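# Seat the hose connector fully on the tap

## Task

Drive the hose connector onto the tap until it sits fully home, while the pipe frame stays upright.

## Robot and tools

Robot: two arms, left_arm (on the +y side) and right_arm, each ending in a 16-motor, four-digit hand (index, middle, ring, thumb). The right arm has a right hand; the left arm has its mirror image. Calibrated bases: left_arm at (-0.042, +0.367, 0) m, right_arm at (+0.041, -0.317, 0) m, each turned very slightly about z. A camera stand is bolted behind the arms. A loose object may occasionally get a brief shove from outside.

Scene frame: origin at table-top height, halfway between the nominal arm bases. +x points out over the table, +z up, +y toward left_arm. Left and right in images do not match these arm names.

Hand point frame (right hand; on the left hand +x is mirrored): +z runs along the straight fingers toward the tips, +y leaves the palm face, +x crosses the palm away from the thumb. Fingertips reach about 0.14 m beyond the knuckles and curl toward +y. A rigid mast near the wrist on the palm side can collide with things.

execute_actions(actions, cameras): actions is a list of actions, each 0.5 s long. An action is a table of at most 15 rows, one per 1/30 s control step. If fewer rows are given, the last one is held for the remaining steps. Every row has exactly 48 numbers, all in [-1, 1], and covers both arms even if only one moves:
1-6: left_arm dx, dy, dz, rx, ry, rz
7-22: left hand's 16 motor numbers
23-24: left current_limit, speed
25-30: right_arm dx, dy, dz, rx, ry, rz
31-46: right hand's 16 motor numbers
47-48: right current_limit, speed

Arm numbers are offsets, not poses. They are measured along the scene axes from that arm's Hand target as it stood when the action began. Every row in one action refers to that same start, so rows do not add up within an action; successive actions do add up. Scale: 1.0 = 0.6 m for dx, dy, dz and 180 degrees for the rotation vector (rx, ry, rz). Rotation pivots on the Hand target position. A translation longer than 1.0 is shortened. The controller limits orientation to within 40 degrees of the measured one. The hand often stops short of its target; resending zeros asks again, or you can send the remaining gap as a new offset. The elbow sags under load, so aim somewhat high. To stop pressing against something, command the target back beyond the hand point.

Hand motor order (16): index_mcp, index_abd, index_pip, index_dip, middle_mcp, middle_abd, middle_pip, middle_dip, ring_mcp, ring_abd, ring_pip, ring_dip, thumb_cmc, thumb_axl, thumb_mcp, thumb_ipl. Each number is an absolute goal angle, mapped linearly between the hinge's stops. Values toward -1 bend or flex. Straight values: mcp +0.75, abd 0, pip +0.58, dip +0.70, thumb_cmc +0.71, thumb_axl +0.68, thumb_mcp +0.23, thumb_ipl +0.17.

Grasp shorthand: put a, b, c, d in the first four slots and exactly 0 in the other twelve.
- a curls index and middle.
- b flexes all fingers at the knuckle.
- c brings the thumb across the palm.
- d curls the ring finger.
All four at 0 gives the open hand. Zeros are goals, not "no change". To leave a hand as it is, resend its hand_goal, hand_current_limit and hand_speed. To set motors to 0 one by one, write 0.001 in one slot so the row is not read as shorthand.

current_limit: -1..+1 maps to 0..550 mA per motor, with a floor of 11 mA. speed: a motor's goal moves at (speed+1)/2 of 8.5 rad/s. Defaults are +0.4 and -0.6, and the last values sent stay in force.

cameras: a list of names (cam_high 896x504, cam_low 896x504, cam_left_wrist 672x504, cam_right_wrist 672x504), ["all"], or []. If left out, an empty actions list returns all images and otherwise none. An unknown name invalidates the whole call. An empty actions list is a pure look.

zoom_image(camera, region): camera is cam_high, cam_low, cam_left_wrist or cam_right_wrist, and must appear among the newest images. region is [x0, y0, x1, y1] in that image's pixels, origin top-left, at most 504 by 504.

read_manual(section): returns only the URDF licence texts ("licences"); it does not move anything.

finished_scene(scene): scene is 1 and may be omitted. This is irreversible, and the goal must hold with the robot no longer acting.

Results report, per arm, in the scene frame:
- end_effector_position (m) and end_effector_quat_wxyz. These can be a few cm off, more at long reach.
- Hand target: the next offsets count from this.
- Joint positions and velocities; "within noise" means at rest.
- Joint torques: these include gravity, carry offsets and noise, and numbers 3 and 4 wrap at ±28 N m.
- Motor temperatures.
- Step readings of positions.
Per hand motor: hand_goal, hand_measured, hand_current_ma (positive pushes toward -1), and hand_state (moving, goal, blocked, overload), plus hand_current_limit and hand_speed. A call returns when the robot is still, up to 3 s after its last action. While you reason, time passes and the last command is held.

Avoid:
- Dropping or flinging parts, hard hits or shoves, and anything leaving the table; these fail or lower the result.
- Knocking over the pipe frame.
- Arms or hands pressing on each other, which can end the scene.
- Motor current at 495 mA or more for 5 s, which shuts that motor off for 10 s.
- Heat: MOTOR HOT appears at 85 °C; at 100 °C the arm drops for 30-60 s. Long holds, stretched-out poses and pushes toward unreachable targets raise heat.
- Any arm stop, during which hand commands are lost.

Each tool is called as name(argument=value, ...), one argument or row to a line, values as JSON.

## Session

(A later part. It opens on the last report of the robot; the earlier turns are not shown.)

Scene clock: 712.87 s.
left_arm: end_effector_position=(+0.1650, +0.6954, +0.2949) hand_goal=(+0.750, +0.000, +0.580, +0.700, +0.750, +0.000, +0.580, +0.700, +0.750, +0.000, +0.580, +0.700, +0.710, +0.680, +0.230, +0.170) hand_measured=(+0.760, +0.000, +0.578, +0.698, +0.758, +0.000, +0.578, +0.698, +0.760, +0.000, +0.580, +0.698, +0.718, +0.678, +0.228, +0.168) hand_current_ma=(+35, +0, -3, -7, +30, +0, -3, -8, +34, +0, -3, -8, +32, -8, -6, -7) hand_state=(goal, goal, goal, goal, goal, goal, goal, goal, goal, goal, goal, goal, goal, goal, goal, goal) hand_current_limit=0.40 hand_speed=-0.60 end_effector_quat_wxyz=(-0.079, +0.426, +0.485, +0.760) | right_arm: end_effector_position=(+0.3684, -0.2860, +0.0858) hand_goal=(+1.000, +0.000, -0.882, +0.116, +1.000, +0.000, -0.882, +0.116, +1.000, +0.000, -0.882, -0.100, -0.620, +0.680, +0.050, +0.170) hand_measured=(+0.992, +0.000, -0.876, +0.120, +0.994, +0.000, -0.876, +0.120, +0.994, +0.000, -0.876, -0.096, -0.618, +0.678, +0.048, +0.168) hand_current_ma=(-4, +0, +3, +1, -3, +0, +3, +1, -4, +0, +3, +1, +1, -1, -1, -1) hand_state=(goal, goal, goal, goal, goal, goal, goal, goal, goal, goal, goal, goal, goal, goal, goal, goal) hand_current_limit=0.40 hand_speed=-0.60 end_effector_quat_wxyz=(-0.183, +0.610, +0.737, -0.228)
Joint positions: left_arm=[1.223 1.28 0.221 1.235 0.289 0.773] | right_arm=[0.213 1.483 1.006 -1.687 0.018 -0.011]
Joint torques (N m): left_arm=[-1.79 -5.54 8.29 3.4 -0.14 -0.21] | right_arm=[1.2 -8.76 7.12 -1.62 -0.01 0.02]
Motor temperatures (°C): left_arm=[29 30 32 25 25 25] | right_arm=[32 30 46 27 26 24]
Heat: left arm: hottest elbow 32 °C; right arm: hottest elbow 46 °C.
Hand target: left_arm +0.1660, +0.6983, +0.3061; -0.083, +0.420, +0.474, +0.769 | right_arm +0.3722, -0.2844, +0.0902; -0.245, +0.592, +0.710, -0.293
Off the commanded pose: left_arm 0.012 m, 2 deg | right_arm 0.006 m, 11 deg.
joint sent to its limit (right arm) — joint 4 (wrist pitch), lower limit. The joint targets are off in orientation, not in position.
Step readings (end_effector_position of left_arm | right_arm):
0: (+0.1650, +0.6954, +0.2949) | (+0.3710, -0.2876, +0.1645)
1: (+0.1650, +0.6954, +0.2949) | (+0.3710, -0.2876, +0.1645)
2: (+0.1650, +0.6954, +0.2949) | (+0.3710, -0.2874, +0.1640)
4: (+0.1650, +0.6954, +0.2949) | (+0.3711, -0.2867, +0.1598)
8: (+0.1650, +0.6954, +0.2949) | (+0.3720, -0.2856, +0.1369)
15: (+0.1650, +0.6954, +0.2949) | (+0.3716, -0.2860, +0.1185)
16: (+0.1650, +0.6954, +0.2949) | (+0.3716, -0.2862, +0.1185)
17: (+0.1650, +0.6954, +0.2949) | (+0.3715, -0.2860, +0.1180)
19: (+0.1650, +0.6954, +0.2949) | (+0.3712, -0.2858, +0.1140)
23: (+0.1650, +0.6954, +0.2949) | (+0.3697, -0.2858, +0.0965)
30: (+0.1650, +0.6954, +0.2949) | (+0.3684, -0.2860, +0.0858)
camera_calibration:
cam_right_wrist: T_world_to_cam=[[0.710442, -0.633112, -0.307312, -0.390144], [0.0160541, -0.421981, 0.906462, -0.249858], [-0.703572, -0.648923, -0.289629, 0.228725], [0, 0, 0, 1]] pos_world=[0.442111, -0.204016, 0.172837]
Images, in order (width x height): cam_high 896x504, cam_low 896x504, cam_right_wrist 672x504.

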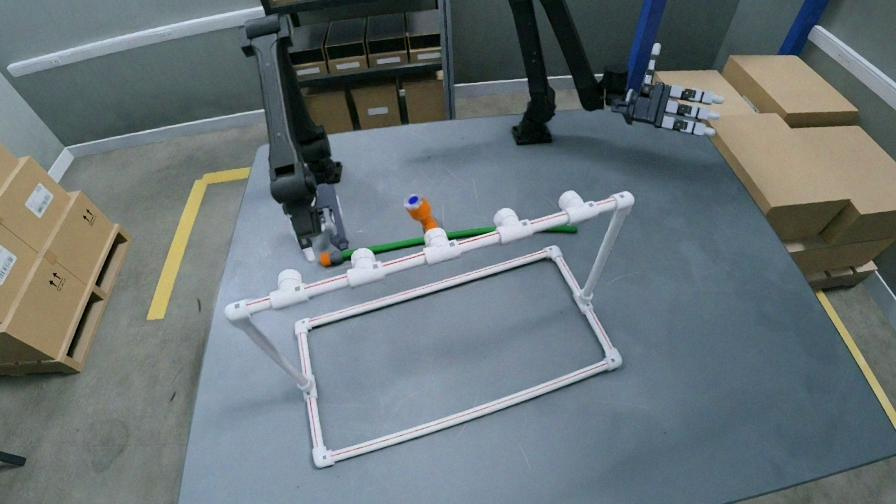

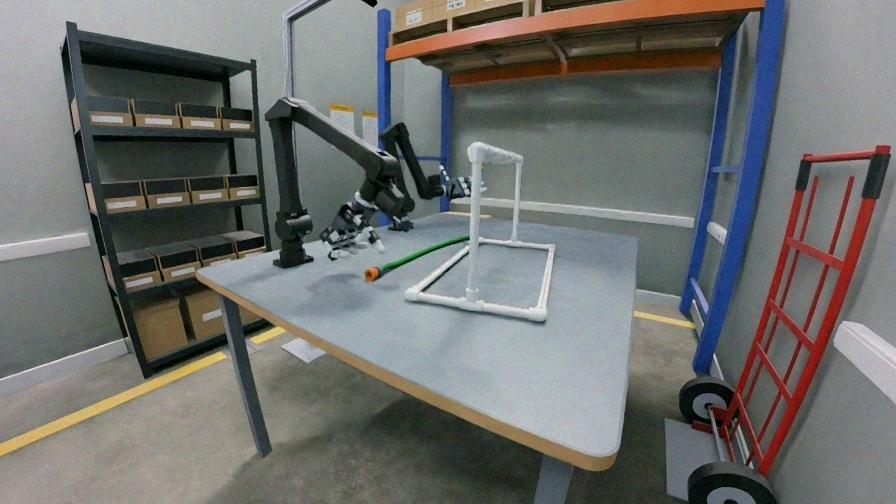

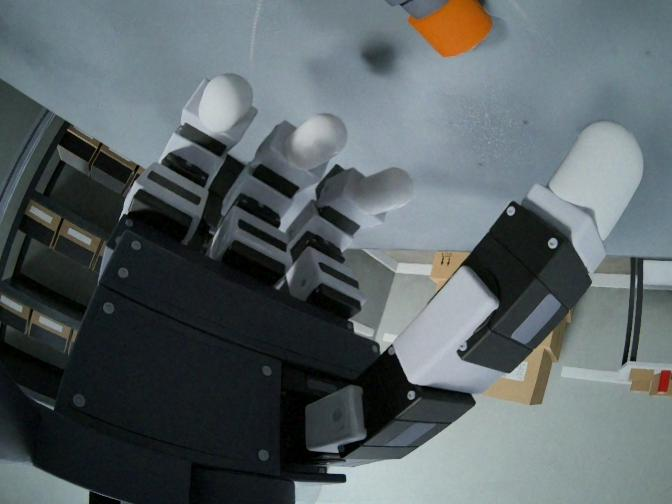

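execute_actions(
  actions=[
    [[0,0,0,0,0,0, 0,0,0,0,0,0,0,0,0,0,0,0,0,0,0,0, 0.4,-0.6, 0.005,0.03,0,0,0,0, 1,0,-0.883,0.116,1,0,-0.883,0.116,1,0,-0.883,-0.1,-0.62,0.68,0.05,0.17, 0.4,-0.6],[0,0,0,0,0,0, 0,0,0,0,0,0,0,0,0,0,0,0,0,0,0,0, 0.4,-0.6, 0.0113,0.0607,-0.03,0,0,0, 1,0,-0.883,0.116,1,0,-0.883,0.116,1,0,-0.883,-0.1,-0.62,0.68,0.05,0.17, 0.4,-0.6]],
    [[0,0,0,0,0,0, 0,0,0,0,0,0,0,0,0,0,0,0,0,0,0,0, 0.4,-0.6, 0,0,-0.033,0,0,0, 1,0,-0.883,0.116,1,0,-0.883,0.116,1,0,-0.883,-0.1,-0.62,0.68,0.05,0.17, 0.4,-0.6]],
  ],
  cameras=["cam_high","cam_low","cam_right_wrist"],
)

zoom_image(
  camera="cam_low",
  region=[320, 220, 430, 300],
)

zoom_image(
  camera="cam_high",
  region=[270, 190, 400, 290],
)

Scene clock: 804.83 s.
left_arm: end_effector_position=(+0.1650, +0.6954, +0.2949) hand_goal=(+0.750, +0.000, +0.580, +0.700, +0.750, +0.000, +0.580, +0.700, +0.750, +0.000, +0.580, +0.700, +0.710, +0.680, +0.230, +0.170) hand_measured=(+0.760, +0.000, +0.578, +0.698, +0.758, +0.000, +0.578, +0.698, +0.760, +0.000, +0.580, +0.698, +0.718, +0.678, +0.228, +0.168) hand_current_ma=(+35, +0, -3, -7, +30, +0, -3, -8, +34, +0, -3, -8, +32, -8, -6, -7) hand_state=(goal, goal, goal, goal, goal, goal, goal, goal, goal, goal, goal, goal, goal, goal, goal, goal) hand_current_limit=0.40 hand_speed=-0.60 end_effector_quat_wxyz=(-0.079, +0.426, +0.485, +0.760) | right_arm: end_effector_position=(+0.3641, -0.2489, +0.0451) hand_goal=(+1.000, +0.000, -0.882, +0.116, +1.000, +0.000, -0.882, +0.116, +1.000, +0.000, -0.882, -0.100, -0.620, +0.680, +0.050, +0.170) hand_measured=(+0.992, +0.000, -0.876, +0.120, +0.994, +0.000, -0.876, +0.120, +0.994, +0.000, -0.876, -0.096, -0.618, +0.678, +0.048, +0.168) hand_current_ma=(-4, +0, +2, +1, -3, +0, +3, +1, -4, +0, +2, +1, +0, -1, -1, -1) hand_state=(goal, goal, goal, goal, goal, goal, goal, goal, goal, goal, goal, goal, goal, goal, goal, goal) hand_current_limit=0.40 hand_speed=-0.60 end_effector_quat_wxyz=(-0.224, +0.594, +0.724, -0.271)
Joint positions: left_arm=[1.223 1.28 0.221 1.235 0.289 0.773] | right_arm=[0.307 1.639 1.037 -1.687 -0.048 0.051]
Joint torques (N m): left_arm=[-1.79 -5.54 8.31 3.38 -0.14 -0.21] | right_arm=[0.26 -9.7 8.4 -1.88 -0.03 0.02]
Motor temperatures (°C): left_arm=[29 30 32 25 25 25] | right_arm=[32 31 38 27 26 24]
Heat: left arm: hottest elbow 32 °C; right arm: hottest elbow 38 °C.
Hand target: left_arm +0.1660, +0.6983, +0.3061; -0.083, +0.420, +0.474, +0.769 | right_arm +0.3790, -0.2479, +0.0524; -0.245, +0.592, +0.710, -0.293
Off the commanded pose: left_arm 0.012 m, 2 deg | right_arm 0.017 m, 4 deg.
joint sent to its limit (right arm) — joint 4 (wrist pitch), lower limit. The joint targets are off in orientation, not in position.
Step readings (end_effector_position of left_arm | right_arm):
0: (+0.1650, +0.6954, +0.2949) | (+0.3684, -0.2860, +0.0858)
1: (+0.1650, +0.6954, +0.2949) | (+0.3683, -0.2859, +0.0858)
2: (+0.1650, +0.6954, +0.2949) | (+0.3680, -0.2845, +0.0857)
4: (+0.1650, +0.6954, +0.2949) | (+0.3667, -0.2786, +0.0839)
8: (+0.1650, +0.6954, +0.2949) | (+0.3631, -0.2584, +0.0718)
15: (+0.1650, +0.6954, +0.2949) | (+0.3603, -0.2502, +0.0608)
16: (+0.1650, +0.6954, +0.2949) | (+0.3608, -0.2502, +0.0611)
17: (+0.1650, +0.6954, +0.2949) | (+0.3619, -0.2499, +0.0614)
19: (+0.1650, +0.6954, +0.2949) | (+0.3641, -0.2492, +0.0602)
23: (+0.1650, +0.6954, +0.2949) | (+0.3657, -0.2486, +0.0514)
30: (+0.1650, +0.6954, +0.2949) | (+0.3641, -0.2489, +0.0451)
camera_calibration:
cam_right_wrist: T_world_to_cam=[[0.669768, -0.634772, -0.385325, -0.358199], [0.131591, -0.409235, 0.90289, -0.236018], [-0.730817, -0.655433, -0.190562, 0.241808], [0, 0, 0, 1]] pos_world=[0.447685, -0.165472, 0.121155]
Images, in order (width x height): cam_high 896x504, cam_low 896x504, cam_right_wrist 672x504.

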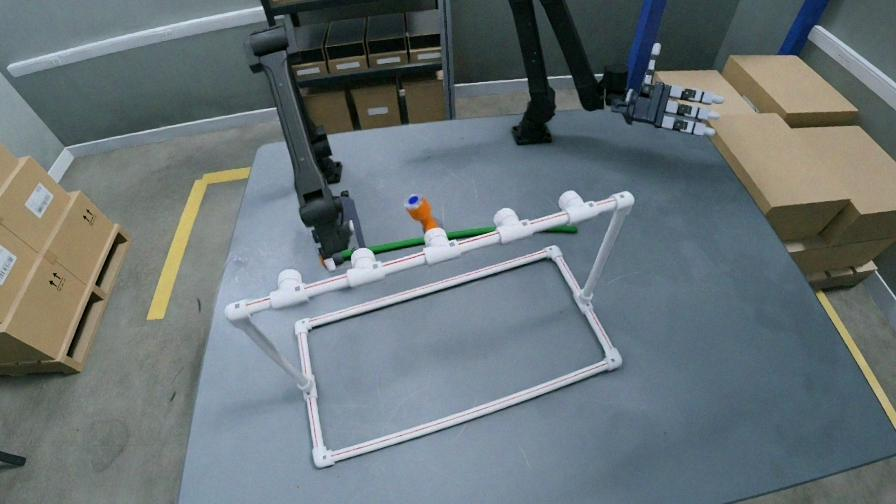

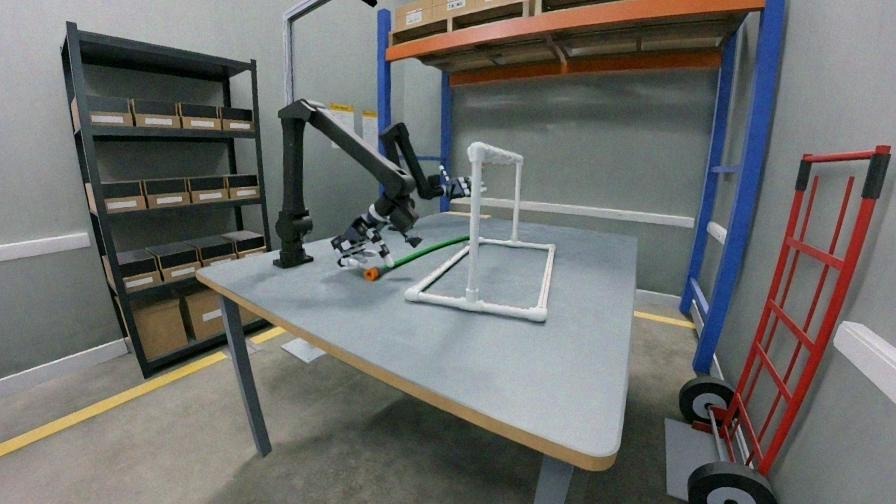

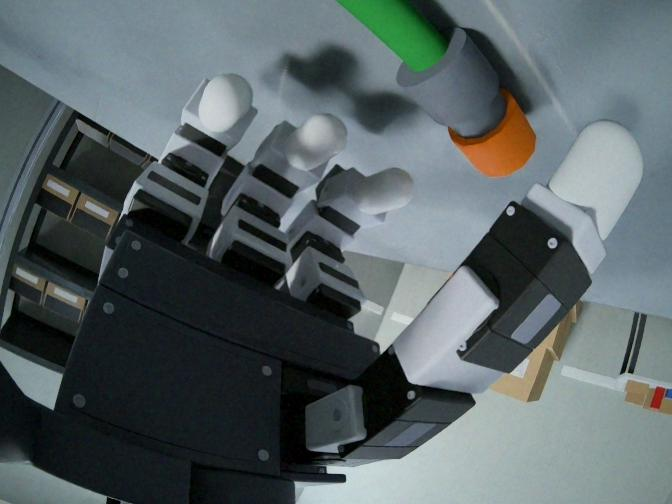

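Scaled by 4.582 from the camera's 896x504 image, which has a finer 1280x720 frame.

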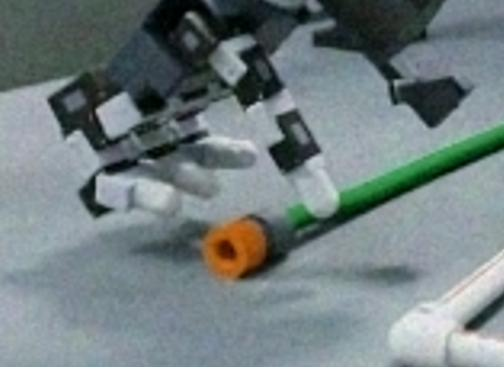

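Scaled by 3.877 from the camera's 896x504 image, which has a finer 1280x720 frame.

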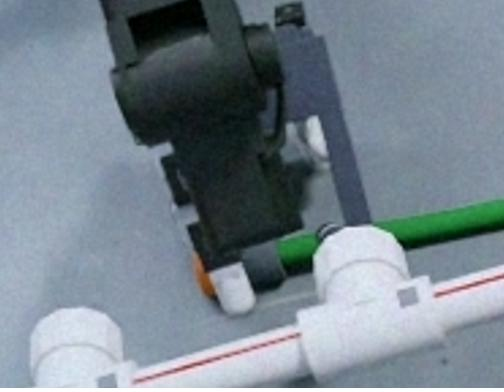

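execute_actions(
  actions=[
    [[0,0,0,0,0,0, 0,0,0,0,0,0,0,0,0,0,0,0,0,0,0,0, 0.4,-0.6, 0.008,-0.005,-0.017,0,0,0, 1,0,-0.883,0.116,1,0,-0.883,0.116,1,0,-0.883,-0.1,-0.62,0.68,0.05,0.17, 0.4,-0.6],[0,0,0,0,0,0, 0,0,0,0,0,0,0,0,0,0,0,0,0,0,0,0, 0.4,-0.6, 0.016,-0.01,-0.034,0,0,0, 1,0,-0.883,0.116,1,0,-0.883,0.116,1,0,-0.883,-0.1,-0.62,0.68,0.05,0.17, 0.4,-0.6]],
  ],
  cameras=["cam_low","cam_right_wrist"],
)

zoom_image(
  camera="cam_low",
  region=[320, 220, 430, 300],
)

Scene clock: 848.87 s.
left_arm: end_effector_position=(+0.1650, +0.6954, +0.2949) hand_goal=(+0.750, +0.000, +0.580, +0.700, +0.750, +0.000, +0.580, +0.700, +0.750, +0.000, +0.580, +0.700, +0.710, +0.680, +0.230, +0.170) hand_measured=(+0.760, +0.000, +0.578, +0.698, +0.758, +0.000, +0.578, +0.698, +0.760, +0.000, +0.580, +0.698, +0.718, +0.678, +0.228, +0.168) hand_current_ma=(+35, +0, -3, -7, +30, +0, -3, -8, +34, +0, -3, -8, +32, -8, -6, -7) hand_state=(goal, goal, goal, goal, goal, goal, goal, goal, goal, goal, goal, goal, goal, goal, goal, goal) hand_current_limit=0.40 hand_speed=-0.60 end_effector_quat_wxyz=(-0.079, +0.426, +0.485, +0.760) | right_arm: end_effector_position=(+0.3731, -0.2563, +0.0259) hand_goal=(+1.000, +0.000, -0.882, +0.116, +1.000, +0.000, -0.882, +0.116, +1.000, +0.000, -0.882, -0.100, -0.620, +0.680, +0.050, +0.170) hand_measured=(+0.992, +0.000, -0.876, +0.120, +0.994, +0.000, -0.876, +0.120, +0.994, +0.000, -0.876, -0.096, -0.618, +0.678, +0.048, +0.168) hand_current_ma=(-4, +0, +2, +1, -3, +0, +3, +1, -4, +0, +2, +1, +0, -1, -1, -1) hand_state=(goal, goal, goal, goal, goal, goal, goal, goal, goal, goal, goal, goal, goal, goal, goal, goal) hand_current_limit=0.40 hand_speed=-0.60 end_effector_quat_wxyz=(-0.238, +0.596, +0.710, -0.290)
Joint positions: left_arm=[1.223 1.28 0.221 1.235 0.289 0.773] | right_arm=[0.283 1.723 1.07 -1.687 -0.04 0.051]
Joint torques (N m): left_arm=[-1.79 -5.48 8.32 3.38 -0.14 -0.21] | right_arm=[0.67 -10.52 8.09 -2.04 0.11 -0.19]
Heat: left arm: hottest elbow 32 °C; right arm: hottest elbow 39 °C.
Hand target: left_arm +0.1660, +0.6983, +0.3061; -0.083, +0.420, +0.474, +0.769 | right_arm +0.3887, -0.2539, +0.0321; -0.245, +0.592, +0.710, -0.293
Off the commanded pose: left_arm 0.012 m, 2 deg | right_arm 0.017 m, 1 deg.
joint sent to its limit (right arm) — joint 4 (wrist pitch), lower limit. The joint targets still meet the commanded pose.
Step readings (end_effector_position of left_arm | right_arm):
0: (+0.1650, +0.6954, +0.2949) | (+0.3641, -0.2489, +0.0451)
1: (+0.1650, +0.6954, +0.2949) | (+0.3641, -0.2489, +0.0451)
2: (+0.1650, +0.6954, +0.2949) | (+0.3644, -0.2491, +0.0451)
4: (+0.1650, +0.6954, +0.2949) | (+0.3667, -0.2500, +0.0437)
8: (+0.1650, +0.6954, +0.2949) | (+0.3739, -0.2531, +0.0340)
15: (+0.1650, +0.6954, +0.2949) | (+0.3730, -0.2564, +0.0258)
camera_calibration:
cam_right_wrist: T_world_to_cam=[[0.638938, -0.654244, -0.404626, -0.369334], [0.167163, -0.395341, 0.903195, -0.232479], [-0.750876, -0.644725, -0.143233, 0.248867], [0, 0, 0, 1]] pos_world=[0.461711, -0.173093, 0.0961783]
Images, in order (width x height): cam_low 896x504, cam_right_wrist 672x504.

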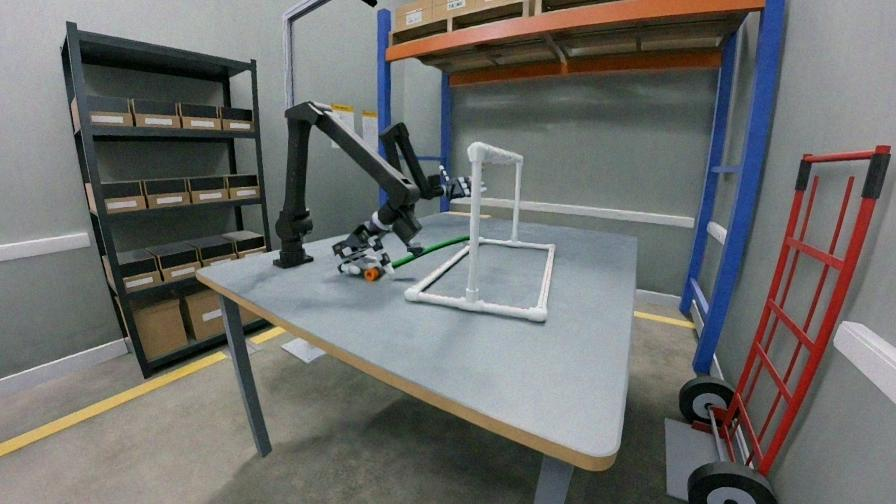

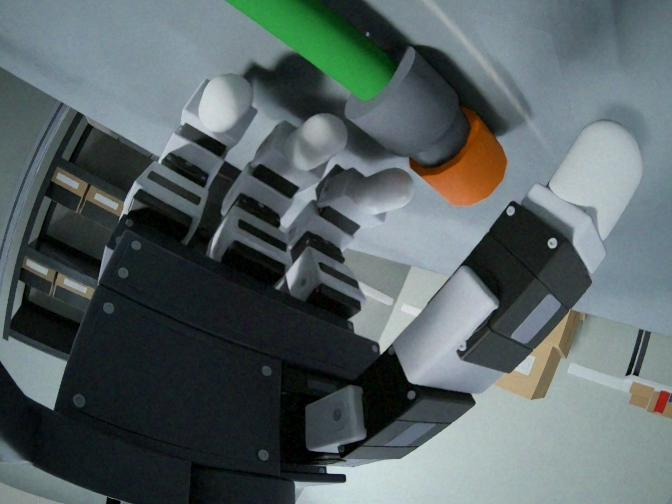

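Scaled by 4.582 from the camera's 896x504 image, which has a finer 1280x720 frame.

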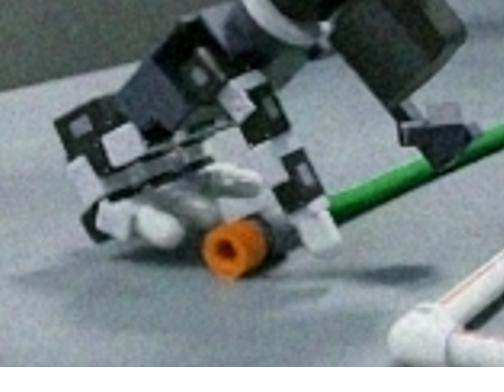

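execute_actions(
  actions=[
    [[0,0,0,0,0,0, 0,0,0,0,0,0,0,0,0,0,0,0,0,0,0,0, 0.4,-0.6, 0.01,0,-0.008,0,0,0, 1,0,-0.883,0.116,1,0,-0.883,0.116,1,0,-0.883,-0.1,-0.62,0.68,0.05,0.17, 0.6,-0.6],[0,0,0,0,0,0, 0,0,0,0,0,0,0,0,0,0,0,0,0,0,0,0, 0.4,-0.6, 0.0195,0,-0.0167,0,0,0, 1,0,-0.883,0.116,1,0,-0.883,0.116,1,0,-0.883,-0.1,-0.62,0.68,0,0.17, 0.6,-0.6]],
    [[0,0,0,0,0,0, 0,0,0,0,0,0,0,0,0,0,0,0,0,0,0,0, 0.4,-0.6, 0,0,0,0,0,0, 1,0,-0.883,0.116,1,0,-0.883,0.116,1,0,-0.883,-0.1,-0.62,0.68,-0.2,0.17, 0.6,-0.85]],
    [[0,0,0,0,0,0, 0,0,0,0,0,0,0,0,0,0,0,0,0,0,0,0, 0.4,-0.6, 0,0,0,0,0,0, 1,0,-0.883,0.116,1,0,-0.883,0.116,1,0,-0.883,-0.1,-0.62,0.68,-0.4,0.17, 0.6,-0.85]],
  ],
  cameras=["cam_low","cam_right_wrist"],
)

zoom_image(
  camera="cam_low",
  region=[320, 220, 430, 300],
)

Scene clock: 882.43 s.
left_arm: end_effector_position=(+0.1650, +0.6954, +0.2949) hand_goal=(+0.750, +0.000, +0.580, +0.700, +0.750, +0.000, +0.580, +0.700, +0.750, +0.000, +0.580, +0.700, +0.710, +0.680, +0.230, +0.170) hand_measured=(+0.760, +0.000, +0.578, +0.698, +0.758, +0.000, +0.578, +0.698, +0.760, +0.000, +0.580, +0.698, +0.718, +0.678, +0.228, +0.168) hand_current_ma=(+35, +0, -3, -7, +30, +0, -3, -8, +34, +0, -3, -8, +32, -8, -6, -7) hand_state=(goal, goal, goal, goal, goal, goal, goal, goal, goal, goal, goal, goal, goal, goal, goal, goal) hand_current_limit=0.40 hand_speed=-0.60 end_effector_quat_wxyz=(-0.079, +0.426, +0.485, +0.760) | right_arm: end_effector_position=(+0.3899, -0.2544, +0.0204) hand_goal=(+1.000, +0.000, -0.882, +0.116, +1.000, +0.000, -0.882, +0.116, +1.000, +0.000, -0.882, -0.100, -0.620, +0.680, -0.400, +0.170) hand_measured=(+1.000, +0.000, -0.876, +0.118, +0.994, +0.000, -0.876, +0.120, +0.994, +0.000, -0.876, -0.096, -0.620, +0.678, -0.352, +0.178) hand_current_ma=(+0, +0, +3, +0, -3, +0, +2, +1, -4, +0, +2, +1, +0, -1, +114, +8) hand_state=(goal, goal, goal, goal, goal, goal, goal, goal, goal, goal, goal, goal, goal, goal, blocked, goal) hand_current_limit=0.60 hand_speed=-0.85 end_effector_quat_wxyz=(-0.237, +0.596, +0.710, -0.290)
Joint positions: left_arm=[1.223 1.28 0.221 1.235 0.289 0.773] | right_arm=[0.278 1.767 1.116 -1.687 -0.035 0.048]
Joint torques (N m): left_arm=[-1.73 -5.54 8.34 3.38 -0.13 -0.21] | right_arm=[0.09 -10.4 7.28 -2.02 0.1 -0.21]
Heat: left arm: hottest elbow 32 °C; right arm: hottest elbow 40 °C.
Hand target: left_arm +0.1660, +0.6983, +0.3061; -0.083, +0.420, +0.474, +0.769 | right_arm +0.4005, -0.2540, +0.0220; -0.245, +0.592, +0.710, -0.293
Off the commanded pose: left_arm 0.012 m, 2 deg | right_arm 0.011 m, 1 deg.
joint sent to its limit (right arm) — joint 4 (wrist pitch), lower limit. The joint targets still meet the commanded pose.
Step readings (end_effector_position of left_arm | right_arm):
0: (+0.1650, +0.6954, +0.2949) | (+0.3731, -0.2563, +0.0259)
1: (+0.1650, +0.6954, +0.2949) | (+0.3731, -0.2563, +0.0259)
2: (+0.1650, +0.6954, +0.2949) | (+0.3735, -0.2563, +0.0259)
4: (+0.1650, +0.6954, +0.2949) | (+0.3763, -0.2560, +0.0259)
8: (+0.1650, +0.6954, +0.2949) | (+0.3853, -0.2549, +0.0229)
15: (+0.1650, +0.6954, +0.2949) | (+0.3861, -0.2551, +0.0188)
16: (+0.1650, +0.6954, +0.2949) | (+0.3861, -0.2551, +0.0188)
17: (+0.1650, +0.6954, +0.2949) | (+0.3861, -0.2551, +0.0188)
19: (+0.1650, +0.6954, +0.2949) | (+0.3861, -0.2552, +0.0188)
23: (+0.1650, +0.6954, +0.2949) | (+0.3861, -0.2552, +0.0188)
30: (+0.1650, +0.6954, +0.2949) | (+0.3873, -0.2550, +0.0193)
31: (+0.1650, +0.6954, +0.2949) | (+0.3877, -0.2550, +0.0195)
32: (+0.1650, +0.6954, +0.2949) | (+0.3882, -0.2548, +0.0197)
34: (+0.1650, +0.6954, +0.2949) | (+0.3887, -0.2547, +0.0199)
38: (+0.1650, +0.6954, +0.2949) | (+0.3898, -0.2545, +0.0204)
45: (+0.1650, +0.6954, +0.2949) | (+0.3899, -0.2544, +0.0204)
camera_calibration:
cam_right_wrist: T_world_to_cam=[[0.640344, -0.654007, -0.402783, -0.381567], [0.165462, -0.39463, 0.90382, -0.228801], [-0.750055, -0.6454, -0.144486, 0.261466], [0, 0, 0, 1]] pos_world=[0.478306, -0.171089, 0.0908841]
Images, in order (width x height): cam_low 896x504, cam_right_wrist 672x504.

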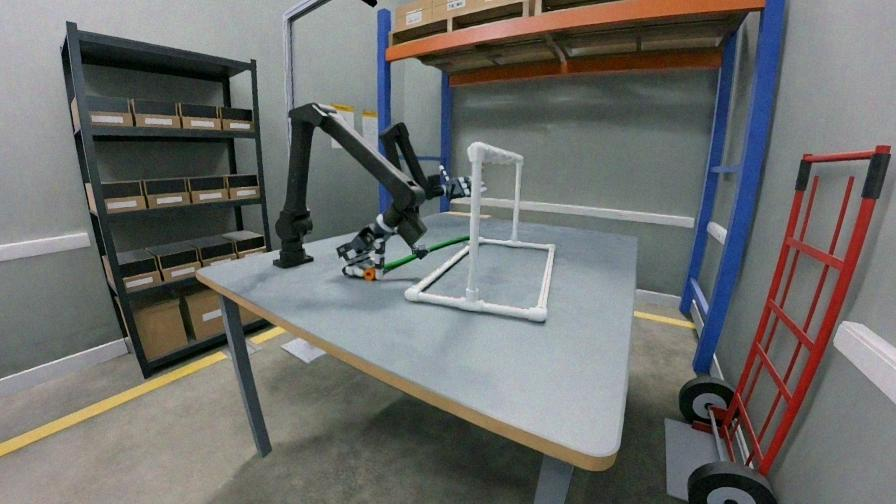

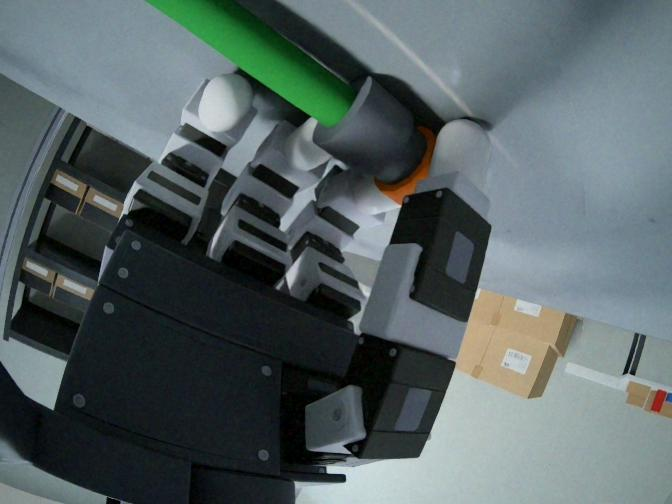

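Scaled by 4.582 from the camera's 896x504 image, which has a finer 1280x720 frame.

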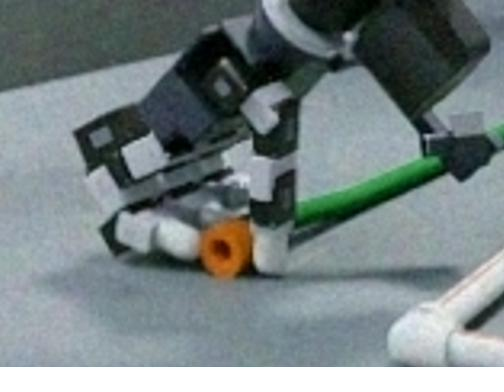

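execute_actions(
  actions=[
    [[0,0,0,0,0,0, 0,0,0,0,0,0,0,0,0,0,0,0,0,0,0,0, 0.4,-0.6, 0,0,0,0,0,0, 1,0,-0.9,0.1,1,0,-0.9,0.1,1,0,-0.883,-0.1,-0.62,0.68,-0.52,0.12, 0.6,-0.85]],
    [[0,0,0,0,0,0, 0,0,0,0,0,0,0,0,0,0,0,0,0,0,0,0, 0.4,-0.6, 0,0,0.02,0,0,0, 1,0,-0.9,0.1,1,0,-0.9,0.1,1,0,-0.883,-0.1,-0.62,0.68,-0.52,0.12, 0.6,-0.85],[0,0,0,0,0,0, 0,0,0,0,0,0,0,0,0,0,0,0,0,0,0,0, 0.4,-0.6, 0,0,0.05,0,0,0, 1,0,-0.9,0.1,1,0,-0.9,0.1,1,0,-0.883,-0.1,-0.62,0.68,-0.52,0.12, 0.6,-0.85]],
    [[0,0,0,0,0,0, 0,0,0,0,0,0,0,0,0,0,0,0,0,0,0,0, 0.4,-0.6, 0,0,0.03,0,0,0, 1,0,-0.9,0.1,1,0,-0.9,0.1,1,0,-0.883,-0.1,-0.62,0.68,-0.52,0.12, 0.6,-0.85],[0,0,0,0,0,0, 0,0,0,0,0,0,0,0,0,0,0,0,0,0,0,0, 0.4,-0.6, 0,0,0.07,0,0,0, 1,0,-0.9,0.1,1,0,-0.9,0.1,1,0,-0.883,-0.1,-0.62,0.68,-0.52,0.12, 0.6,-0.85]],
  ],
  cameras=["cam_low","cam_right_wrist"],
)

zoom_image(
  camera="cam_low",
  region=[310, 190, 480, 300],
)

Scene clock: 908.10 s.
left_arm: end_effector_position=(+0.1650, +0.6954, +0.2949) hand_goal=(+0.750, +0.000, +0.580, +0.700, +0.750, +0.000, +0.580, +0.700, +0.750, +0.000, +0.580, +0.700, +0.710, +0.680, +0.230, +0.170) hand_measured=(+0.760, +0.000, +0.578, +0.698, +0.758, +0.000, +0.578, +0.698, +0.760, +0.000, +0.580, +0.698, +0.718, +0.678, +0.228, +0.168) hand_current_ma=(+35, +0, -3, -7, +30, +0, -3, -8, +34, +0, -3, -8, +32, -8, -6, -7) hand_state=(goal, goal, goal, goal, goal, goal, goal, goal, goal, goal, goal, goal, goal, goal, goal, goal) hand_current_limit=0.40 hand_speed=-0.60 end_effector_quat_wxyz=(-0.079, +0.426, +0.485, +0.760) | right_arm: end_effector_position=(+0.4038, -0.2520, +0.0941) hand_goal=(+1.000, +0.000, -0.900, +0.100, +1.000, +0.000, -0.900, +0.100, +1.000, +0.000, -0.882, -0.100, -0.620, +0.680, -0.520, +0.120) hand_measured=(+1.000, +0.000, -0.878, +0.100, +1.000, +0.000, -0.886, +0.106, +0.994, +0.000, -0.876, -0.096, -0.624, +0.676, -0.356, +0.170) hand_current_ma=(+0, +0, +23, +0, +0, +0, +10, +3, -4, +0, +2, +1, -2, -2, +440, +130) hand_state=(goal, goal, blocked, goal, goal, goal, goal, goal, goal, goal, goal, goal, goal, goal, blocked, blocked) hand_current_limit=0.60 hand_speed=-0.85 end_effector_quat_wxyz=(-0.175, +0.616, +0.739, -0.209)
Joint positions: left_arm=[1.223 1.28 0.221 1.235 0.289 0.773] | right_arm=[0.278 1.547 1.111 -1.687 -0.03 0.048]
Joint torques (N m): left_arm=[-1.73 -5.6 8.32 3.4 -0.14 -0.21] | right_arm=[0.79 -9.58 5.94 -1.73 0.21 -0.04]
Heat: left arm: hottest elbow 32 °C; right arm: hottest elbow 39 °C.
Hand target: left_arm +0.1660, +0.6983, +0.3061; -0.083, +0.420, +0.474, +0.769 | right_arm +0.4005, -0.2540, +0.0941; -0.245, +0.592, +0.710, -0.293
Off the commanded pose: left_arm 0.012 m, 2 deg | right_arm 0.004 m, 13 deg.
joint sent to its limit (right arm) — joint 4 (wrist pitch), lower limit. The joint targets are off in orientation, not in position.
Step readings (end_effector_position of left_arm | right_arm):
0: (+0.1650, +0.6954, +0.2949) | (+0.3899, -0.2544, +0.0204)
1: (+0.1650, +0.6954, +0.2949) | (+0.3899, -0.2544, +0.0204)
2: (+0.1650, +0.6954, +0.2949) | (+0.3899, -0.2544, +0.0204)
4: (+0.1650, +0.6954, +0.2949) | (+0.3899, -0.2544, +0.0204)
8: (+0.1650, +0.6954, +0.2949) | (+0.3899, -0.2544, +0.0204)
15: (+0.1650, +0.6954, +0.2949) | (+0.3899, -0.2544, +0.0204)
16: (+0.1650, +0.6954, +0.2949) | (+0.3899, -0.2544, +0.0204)
17: (+0.1650, +0.6954, +0.2949) | (+0.3899, -0.2544, +0.0204)
19: (+0.1650, +0.6954, +0.2949) | (+0.3903, -0.2545, +0.0215)
23: (+0.1650, +0.6954, +0.2949) | (+0.3935, -0.2538, +0.0319)
30: (+0.1650, +0.6954, +0.2949) | (+0.3973, -0.2529, +0.0463)
31: (+0.1650, +0.6954, +0.2949) | (+0.3973, -0.2529, +0.0463)
32: (+0.1650, +0.6954, +0.2949) | (+0.3974, -0.2530, +0.0465)
34: (+0.1650, +0.6954, +0.2949) | (+0.3977, -0.2530, +0.0496)
38: (+0.1650, +0.6954, +0.2949) | (+0.4011, -0.2525, +0.0711)
45: (+0.1650, +0.6954, +0.2949) | (+0.4042, -0.2519, +0.0945)
camera_calibration:
cam_right_wrist: T_world_to_cam=[[0.715265, -0.635718, -0.290275, -0.395414], [-0.0230896, -0.436629, 0.899346, -0.230743], [-0.698472, -0.636568, -0.326983, 0.282666], [0, 0, 0, 1]] pos_world=[0.474932, -0.172185, 0.185166]
Images, in order (width x height): cam_low 896x504, cam_right_wrist 672x504.

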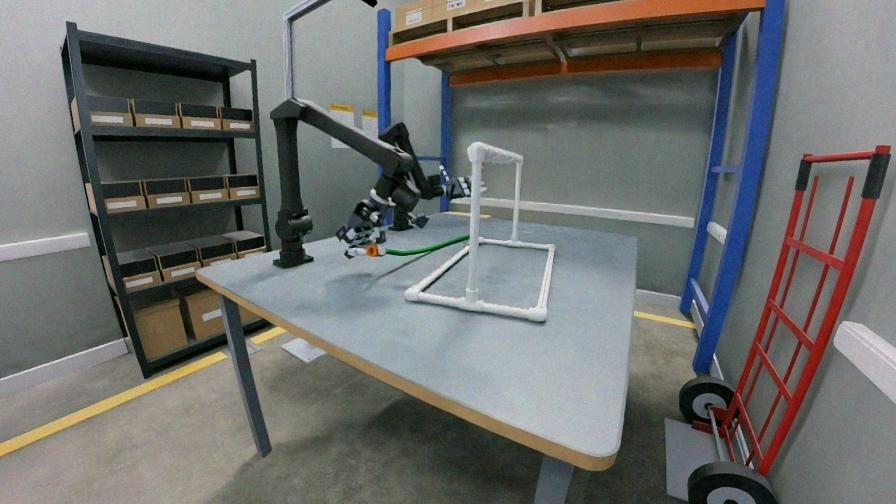

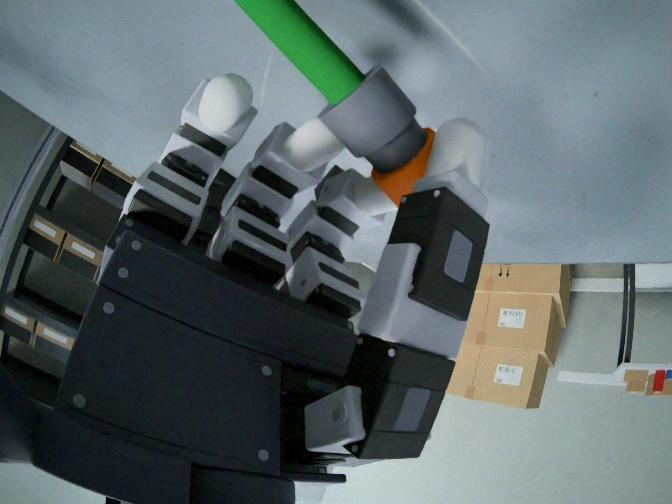

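Scaled by 2.965 from the camera's 896x504 image, which has a finer 1280x720 frame.

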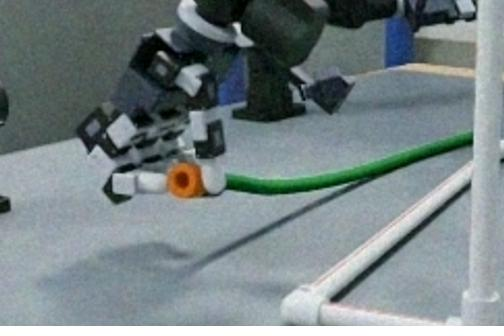

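execute_actions(
  actions=[
    [[0,0,0,0,0,0, 0,0,0,0,0,0,0,0,0,0,0,0,0,0,0,0, 0.4,-0.6, 0,0.02,0.04,-0.0015,-0.07,0.05, 1,0,-0.9,0.1,1,0,-0.9,0.1,1,0,-0.883,-0.1,-0.62,0.68,-0.52,0.12, 0.6,-0.85],[0,0,0,0,0,0, 0,0,0,0,0,0,0,0,0,0,0,0,0,0,0,0, 0.4,-0.6, 0,0.04,0.08,-0.0031,-0.1403,0.1002, 1,0,-0.9,0.1,1,0,-0.9,0.1,1,0,-0.883,-0.1,-0.62,0.68,-0.52,0.12, 0.6,-0.85]],
    [[0,0,0,0,0,0, 0,0,0,0,0,0,0,0,0,0,0,0,0,0,0,0, 0.4,-0.6, 0,0.03,0.03,-0.0015,-0.07,0.05, 1,0,-0.9,0.1,1,0,-0.9,0.1,1,0,-0.883,-0.1,-0.62,0.68,-0.52,0.12, 0.6,-0.85],[0,0,0,0,0,0, 0,0,0,0,0,0,0,0,0,0,0,0,0,0,0,0, 0.4,-0.6, 0,0.06,0.06,-0.0031,-0.1403,0.1002, 1,0,-0.9,0.1,1,0,-0.9,0.1,1,0,-0.883,-0.1,-0.62,0.68,-0.52,0.12, 0.6,-0.85]],
    [[0,0,0,0,0,0, 0,0,0,0,0,0,0,0,0,0,0,0,0,0,0,0, 0.4,-0.6, 0,0,0,0,0,0, 1,0,-0.9,0.1,1,0,-0.9,0.1,1,0,-0.883,-0.1,-0.62,0.68,-0.52,0.12, 0.6,-0.85]],
  ],
  cameras=["cam_high","cam_low","cam_right_wrist"],
)

Scene clock: 1014.27 s.
left_arm: end_effector_position=(+0.1650, +0.6954, +0.2949) hand_goal=(+0.750, +0.000, +0.580, +0.700, +0.750, +0.000, +0.580, +0.700, +0.750, +0.000, +0.580, +0.700, +0.710, +0.680, +0.230, +0.170) hand_measured=(+0.760, +0.000, +0.578, +0.698, +0.758, +0.000, +0.578, +0.698, +0.760, +0.000, +0.580, +0.698, +0.718, +0.678, +0.228, +0.168) hand_current_ma=(+35, +0, -3, -7, +30, +0, -3, -8, +34, +0, -3, -8, +32, -8, -6, -7) hand_state=(goal, goal, goal, goal, goal, goal, goal, goal, goal, goal, goal, goal, goal, goal, goal, goal) hand_current_limit=0.40 hand_speed=-0.60 end_effector_quat_wxyz=(-0.079, +0.426, +0.485, +0.760) | right_arm: end_effector_position=(+0.3991, -0.1945, +0.1811) hand_goal=(+1.000, +0.000, -0.900, +0.100, +1.000, +0.000, -0.900, +0.100, +1.000, +0.000, -0.882, -0.100, -0.620, +0.680, -0.520, +0.120) hand_measured=(+1.000, -0.002, -0.870, +0.104, +0.998, +0.000, -0.894, +0.104, +0.996, +0.000, -0.876, -0.096, -0.622, +0.680, -0.358, +0.170) hand_current_ma=(+0, +0, +36, +2, +0, +0, +3, +1, -2, +0, +2, +1, +0, +0, +440, +130) hand_state=(goal, goal, blocked, goal, goal, goal, goal, goal, goal, goal, goal, goal, goal, goal, blocked, blocked) hand_current_limit=0.60 hand_speed=-0.85 end_effector_quat_wxyz=(+0.181, +0.427, +0.882, -0.082)
Joint positions: left_arm=[1.223 1.28 0.221 1.235 0.289 0.773] | right_arm=[0.572 1.061 0.826 -1.267 0.393 -0.153]
Joint torques (N m): left_arm=[-1.79 -5.54 8.31 3.41 -0.14 -0.21] | right_arm=[0.91 -4.66 7.65 0.62 0.53 -0.3]
Heat: left arm: hottest elbow 33 °C; right arm: hottest elbow 36 °C.
Hand target: left_arm +0.1660, +0.6983, +0.3061; -0.083, +0.420, +0.474, +0.769 | right_arm +0.4003, -0.1940, +0.1779; +0.181, +0.420, +0.885, -0.082
Off the commanded pose: left_arm 0.012 m, 2 deg | right_arm 0.003 m, 1 deg.
Step readings (end_effector_position of left_arm | right_arm):
0: (+0.1650, +0.6954, +0.2949) | (+0.4038, -0.2520, +0.0941)
1: (+0.1650, +0.6954, +0.2949) | (+0.4039, -0.2523, +0.0942)
2: (+0.1650, +0.6954, +0.2949) | (+0.4044, -0.2540, +0.0947)
4: (+0.1650, +0.6954, +0.2949) | (+0.4061, -0.2585, +0.0983)
8: (+0.1650, +0.6954, +0.2949) | (+0.4008, -0.2451, +0.1207)
15: (+0.1650, +0.6954, +0.2949) | (+0.4009, -0.2309, +0.1496)
16: (+0.1650, +0.6954, +0.2949) | (+0.4014, -0.2310, +0.1492)
17: (+0.1650, +0.6954, +0.2949) | (+0.4030, -0.2316, +0.1477)
19: (+0.1650, +0.6954, +0.2949) | (+0.4080, -0.2321, +0.1469)
23: (+0.1650, +0.6954, +0.2949) | (+0.3988, -0.2123, +0.1625)
30: (+0.1650, +0.6954, +0.2949) | (+0.4001, -0.1966, +0.1889)
31: (+0.1650, +0.6954, +0.2949) | (+0.4004, -0.1959, +0.1878)
32: (+0.1650, +0.6954, +0.2949) | (+0.4001, -0.1959, +0.1857)
34: (+0.1650, +0.6954, +0.2949) | (+0.3991, -0.1960, +0.1828)
38: (+0.1650, +0.6954, +0.2949) | (+0.3986, -0.1954, +0.1809)
45: (+0.1650, +0.6954, +0.2949) | (+0.3991, -0.1946, +0.1811)
camera_calibration:
cam_right_wrist: T_world_to_cam=[[0.926373, -0.119427, 0.35717, -0.431275], [-0.371692, -0.442649, 0.816031, -0.130943], [0.0606443, -0.888707, -0.454448, 0.0156017], [0, 0, 0, 1]] pos_world=[0.349905, -0.0956021, 0.267982]
Images, in order (width x height): cam_high 896x504, cam_low 896x504, cam_right_wrist 672x504.

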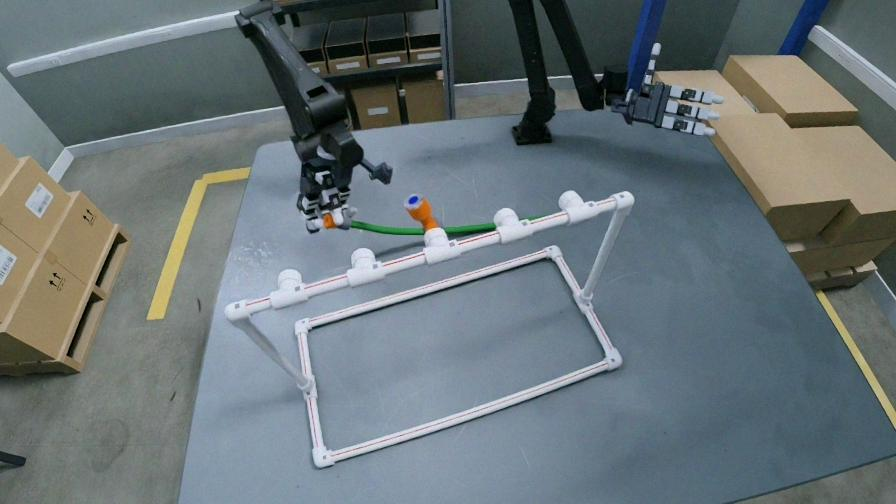

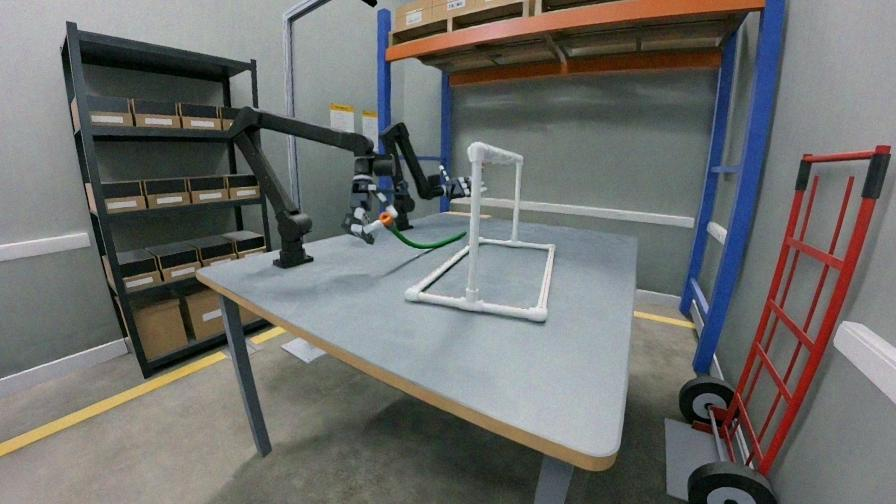

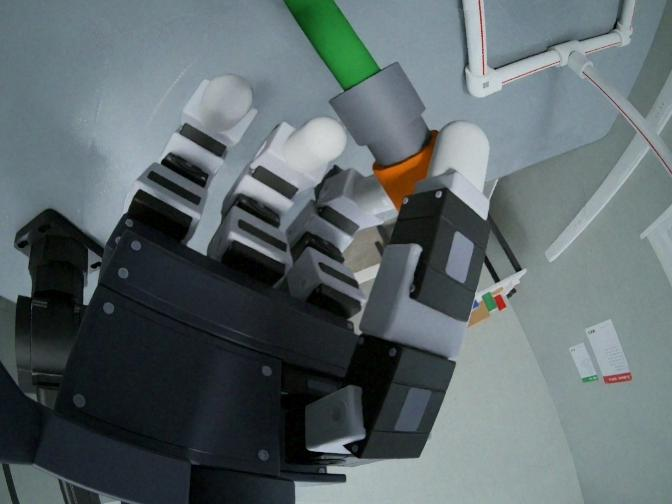

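execute_actions(
  actions=[
    [[0,0,0,0,0,0, 0,0,0,0,0,0,0,0,0,0,0,0,0,0,0,0, 0.4,-0.6, 0,0,0,0,0,0, 1,0,-0.9,0.1,0.93,0,-0.88,0.1,1,0,-0.883,-0.1,-0.62,0.68,-0.6,0.1, 0.75,-0.9]],
    [[0,0,0,0,0,0, 0,0,0,0,0,0,0,0,0,0,0,0,0,0,0,0, 0.4,-0.6, 0,0,0,0,0,0, 1,0,-0.9,0.1,0.86,0,-0.88,0.1,1,0,-0.883,-0.1,-0.62,0.68,-0.6,0.1, 0.75,-0.9]],
  ],
  cameras=["cam_right_wrist"],
)

Scene clock: 1040.03 s.
left_arm: end_effector_position=(+0.1650, +0.6954, +0.2949) hand_goal=(+0.750, +0.000, +0.580, +0.700, +0.750, +0.000, +0.580, +0.700, +0.750, +0.000, +0.580, +0.700, +0.710, +0.680, +0.230, +0.170) hand_measured=(+0.760, +0.000, +0.578, +0.698, +0.758, +0.000, +0.578, +0.698, +0.760, +0.000, +0.580, +0.698, +0.718, +0.678, +0.228, +0.168) hand_current_ma=(+35, +0, -3, -7, +30, +0, -3, -8, +34, +0, -3, -8, +32, -8, -6, -7) hand_state=(goal, goal, goal, goal, goal, goal, goal, goal, goal, goal, goal, goal, goal, goal, goal, goal) hand_current_limit=0.40 hand_speed=-0.60 end_effector_quat_wxyz=(-0.079, +0.426, +0.485, +0.760) | right_arm: end_effector_position=(+0.3990, -0.1943, +0.1810) hand_goal=(+1.000, +0.000, -0.900, +0.100, +0.860, +0.000, -0.880, +0.100, +1.000, +0.000, -0.882, -0.100, -0.620, +0.680, -0.600, +0.100) hand_measured=(+1.000, -0.002, -0.868, +0.104, +0.894, +0.000, -0.872, +0.104, +0.996, +0.000, -0.876, -0.096, -0.614, +0.686, -0.358, +0.164) hand_current_ma=(+0, +0, +39, +2, +49, +0, +5, +1, -2, +0, +2, +1, +4, +4, +481, +194) hand_state=(goal, goal, blocked, goal, blocked, goal, goal, goal, goal, goal, goal, goal, goal, goal, blocked, blocked) hand_current_limit=0.75 hand_speed=-0.90 end_effector_quat_wxyz=(+0.180, +0.425, +0.883, -0.082)
Joint positions: left_arm=[1.223 1.28 0.221 1.235 0.289 0.773] | right_arm=[0.572 1.061 0.826 -1.267 0.393 -0.155]
Joint torques (N m): left_arm=[-1.79 -5.48 8.31 3.38 -0.14 -0.21] | right_arm=[0.21 -4.01 7.68 0.61 0.53 -0.27]
Heat: left arm: hottest elbow 33 °C; right arm: hottest elbow 37 °C.
Hand target: left_arm +0.1660, +0.6983, +0.3061; -0.083, +0.420, +0.474, +0.769 | right_arm +0.4003, -0.1940, +0.1779; +0.181, +0.420, +0.885, -0.082
Off the commanded pose: left_arm 0.012 m, 2 deg | right_arm 0.003 m, 1 deg.
Step readings (end_effector_position of left_arm | right_arm):
0: (+0.1650, +0.6954, +0.2949) | (+0.3991, -0.1944, +0.1811)
1: (+0.1650, +0.6954, +0.2949) | (+0.3991, -0.1944, +0.1811)
2: (+0.1650, +0.6954, +0.2949) | (+0.3991, -0.1944, +0.1811)
4: (+0.1650, +0.6954, +0.2949) | (+0.3991, -0.1944, +0.1811)
8: (+0.1650, +0.6954, +0.2949) | (+0.3991, -0.1944, +0.1811)
15: (+0.1650, +0.6954, +0.2949) | (+0.3991, -0.1944, +0.1811)
16: (+0.1650, +0.6954, +0.2949) | (+0.3991, -0.1944, +0.1811)
17: (+0.1650, +0.6954, +0.2949) | (+0.3991, -0.1944, +0.1811)
19: (+0.1650, +0.6954, +0.2949) | (+0.3991, -0.1944, +0.1811)
23: (+0.1650, +0.6954, +0.2949) | (+0.3991, -0.1943, +0.1810)
30: (+0.1650, +0.6954, +0.2949) | (+0.3990, -0.1943, +0.1810)
camera_calibration:
cam_right_wrist: T_world_to_cam=[[0.926927, -0.11691, 0.356564, -0.430829], [-0.370003, -0.442976, 0.816621, -0.131671], [0.0624783, -0.888878, -0.453863, 0.0148429], [0, 0, 0, 1]] pos_world=[0.349701, -0.0955017, 0.26788]
Images, in order (width x height): cam_right_wrist 672x504.

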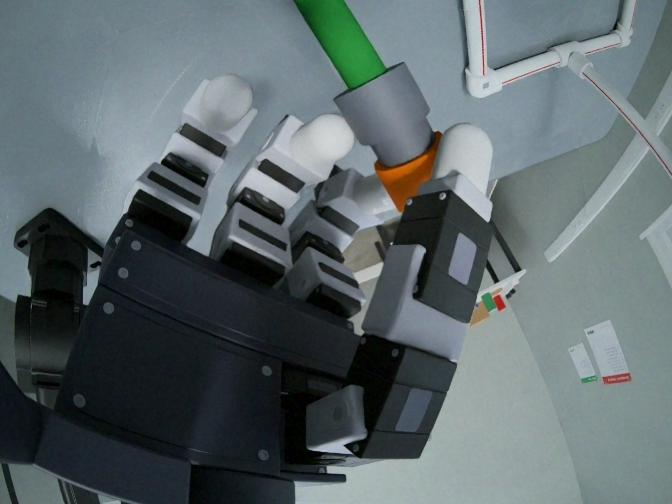

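execute_actions(
  actions=[
    [[0,0,0,0,0,0, 0,0,0,0,0,0,0,0,0,0,0,0,0,0,0,0, 0.4,-0.6, 0,0,0,0,0,0, 1,0,-0.9,0.1,0.78,0,-0.88,0.1,1,0,-0.883,-0.1,-0.62,0.68,-0.6,0.1, 0.75,-0.9]],
    [[0,0,0,0,0,0, 0,0,0,0,0,0,0,0,0,0,0,0,0,0,0,0, 0.4,-0.6, 0,0,0,0,0,0, 1,0,-0.9,0.1,0.72,0,-0.88,0.1,1,0,-0.883,-0.1,-0.62,0.68,-0.6,0.1, 0.75,-0.9]],
  ],
  cameras=["cam_right_wrist"],
)

zoom_image(
  camera="cam_right_wrist",
  region=[200, 0, 540, 255],
)

Scene clock: 1050.57 s.
left_arm: end_effector_position=(+0.1650, +0.6954, +0.2949) hand_goal=(+0.750, +0.000, +0.580, +0.700, +0.750, +0.000, +0.580, +0.700, +0.750, +0.000, +0.580, +0.700, +0.710, +0.680, +0.230, +0.170) hand_measured=(+0.760, +0.000, +0.578, +0.698, +0.758, +0.000, +0.578, +0.698, +0.760, +0.000, +0.580, +0.698, +0.718, +0.678, +0.228, +0.168) hand_current_ma=(+35, +0, -3, -7, +30, +0, -3, -8, +34, +0, -3, -8, +32, -8, -6, -7) hand_state=(goal, goal, goal, goal, goal, goal, goal, goal, goal, goal, goal, goal, goal, goal, goal, goal) hand_current_limit=0.40 hand_speed=-0.60 end_effector_quat_wxyz=(-0.079, +0.426, +0.485, +0.760) | right_arm: end_effector_position=(+0.3989, -0.1939, +0.1808) hand_goal=(+1.000, +0.000, -0.900, +0.100, +0.720, +0.000, -0.880, +0.100, +1.000, +0.000, -0.882, -0.100, -0.620, +0.680, -0.600, +0.100) hand_measured=(+1.000, +0.000, -0.862, +0.104, +0.738, +0.000, -0.880, +0.098, +0.996, +0.000, -0.876, -0.096, -0.610, +0.690, -0.358, +0.164) hand_current_ma=(+0, +0, +53, +2, +17, +0, +0, -1, -2, +0, +2, +1, +7, +9, +481, +194) hand_state=(goal, goal, blocked, goal, goal, goal, goal, goal, goal, goal, goal, goal, goal, goal, blocked, blocked) hand_current_limit=0.75 hand_speed=-0.90 end_effector_quat_wxyz=(+0.180, +0.423, +0.884, -0.082)
Joint positions: left_arm=[1.223 1.28 0.221 1.235 0.289 0.773] | right_arm=[0.572 1.061 0.826 -1.267 0.393 -0.16]
Joint torques (N m): left_arm=[-1.79 -5.42 8.31 3.4 -0.14 -0.21] | right_arm=[0.67 -4.42 7.69 0.58 0.53 -0.2]
Heat: left arm: hottest elbow 33 °C; right arm: hottest elbow 37 °C.
Hand target: left_arm +0.1660, +0.6983, +0.3061; -0.083, +0.420, +0.474, +0.769 | right_arm +0.4003, -0.1940, +0.1779; +0.181, +0.420, +0.886, -0.083
Off the commanded pose: left_arm 0.012 m, 2 deg | right_arm 0.003 m, 0 deg.
Step readings (end_effector_position of left_arm | right_arm):
0: (+0.1650, +0.6954, +0.2949) | (+0.3990, -0.1943, +0.1810)
1: (+0.1650, +0.6954, +0.2949) | (+0.3990, -0.1943, +0.1810)
2: (+0.1650, +0.6954, +0.2949) | (+0.3990, -0.1943, +0.1810)
4: (+0.1650, +0.6954, +0.2949) | (+0.3990, -0.1942, +0.1810)
8: (+0.1650, +0.6954, +0.2949) | (+0.3990, -0.1941, +0.1809)
15: (+0.1650, +0.6954, +0.2949) | (+0.3989, -0.1940, +0.1809)
16: (+0.1650, +0.6954, +0.2949) | (+0.3989, -0.1940, +0.1809)
17: (+0.1650, +0.6954, +0.2949) | (+0.3989, -0.1940, +0.1809)
19: (+0.1650, +0.6954, +0.2949) | (+0.3989, -0.1940, +0.1809)
23: (+0.1650, +0.6954, +0.2949) | (+0.3989, -0.1940, +0.1809)
30: (+0.1650, +0.6954, +0.2949) | (+0.3989, -0.1939, +0.1809)
camera_calibration:
cam_right_wrist: T_world_to_cam=[[0.927925, -0.112639, 0.355341, -0.429971], [-0.36696, -0.44362, 0.817644, -0.132966], [0.0655381, -0.889108, -0.45298, 0.0136278], [0, 0, 0, 1]] pos_world=[0.349294, -0.0953014, 0.267679]
Images, in order (width x height): cam_right_wrist 672x504.

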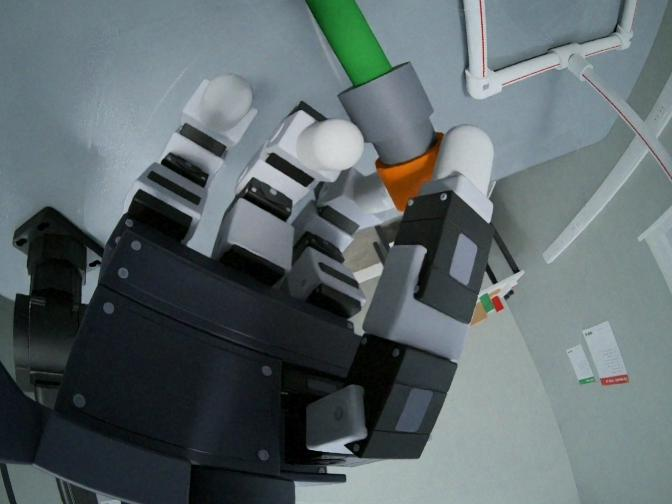

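Scaled by 1.482 from the camera's 672x504 image, which has a finer 960x720 frame.

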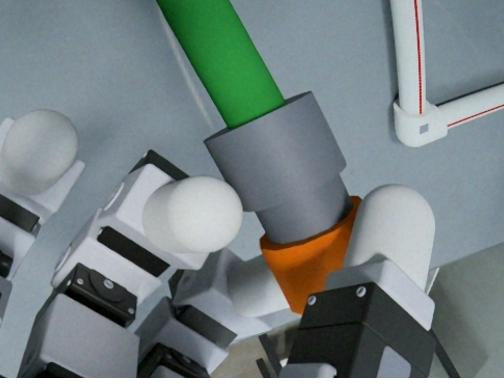

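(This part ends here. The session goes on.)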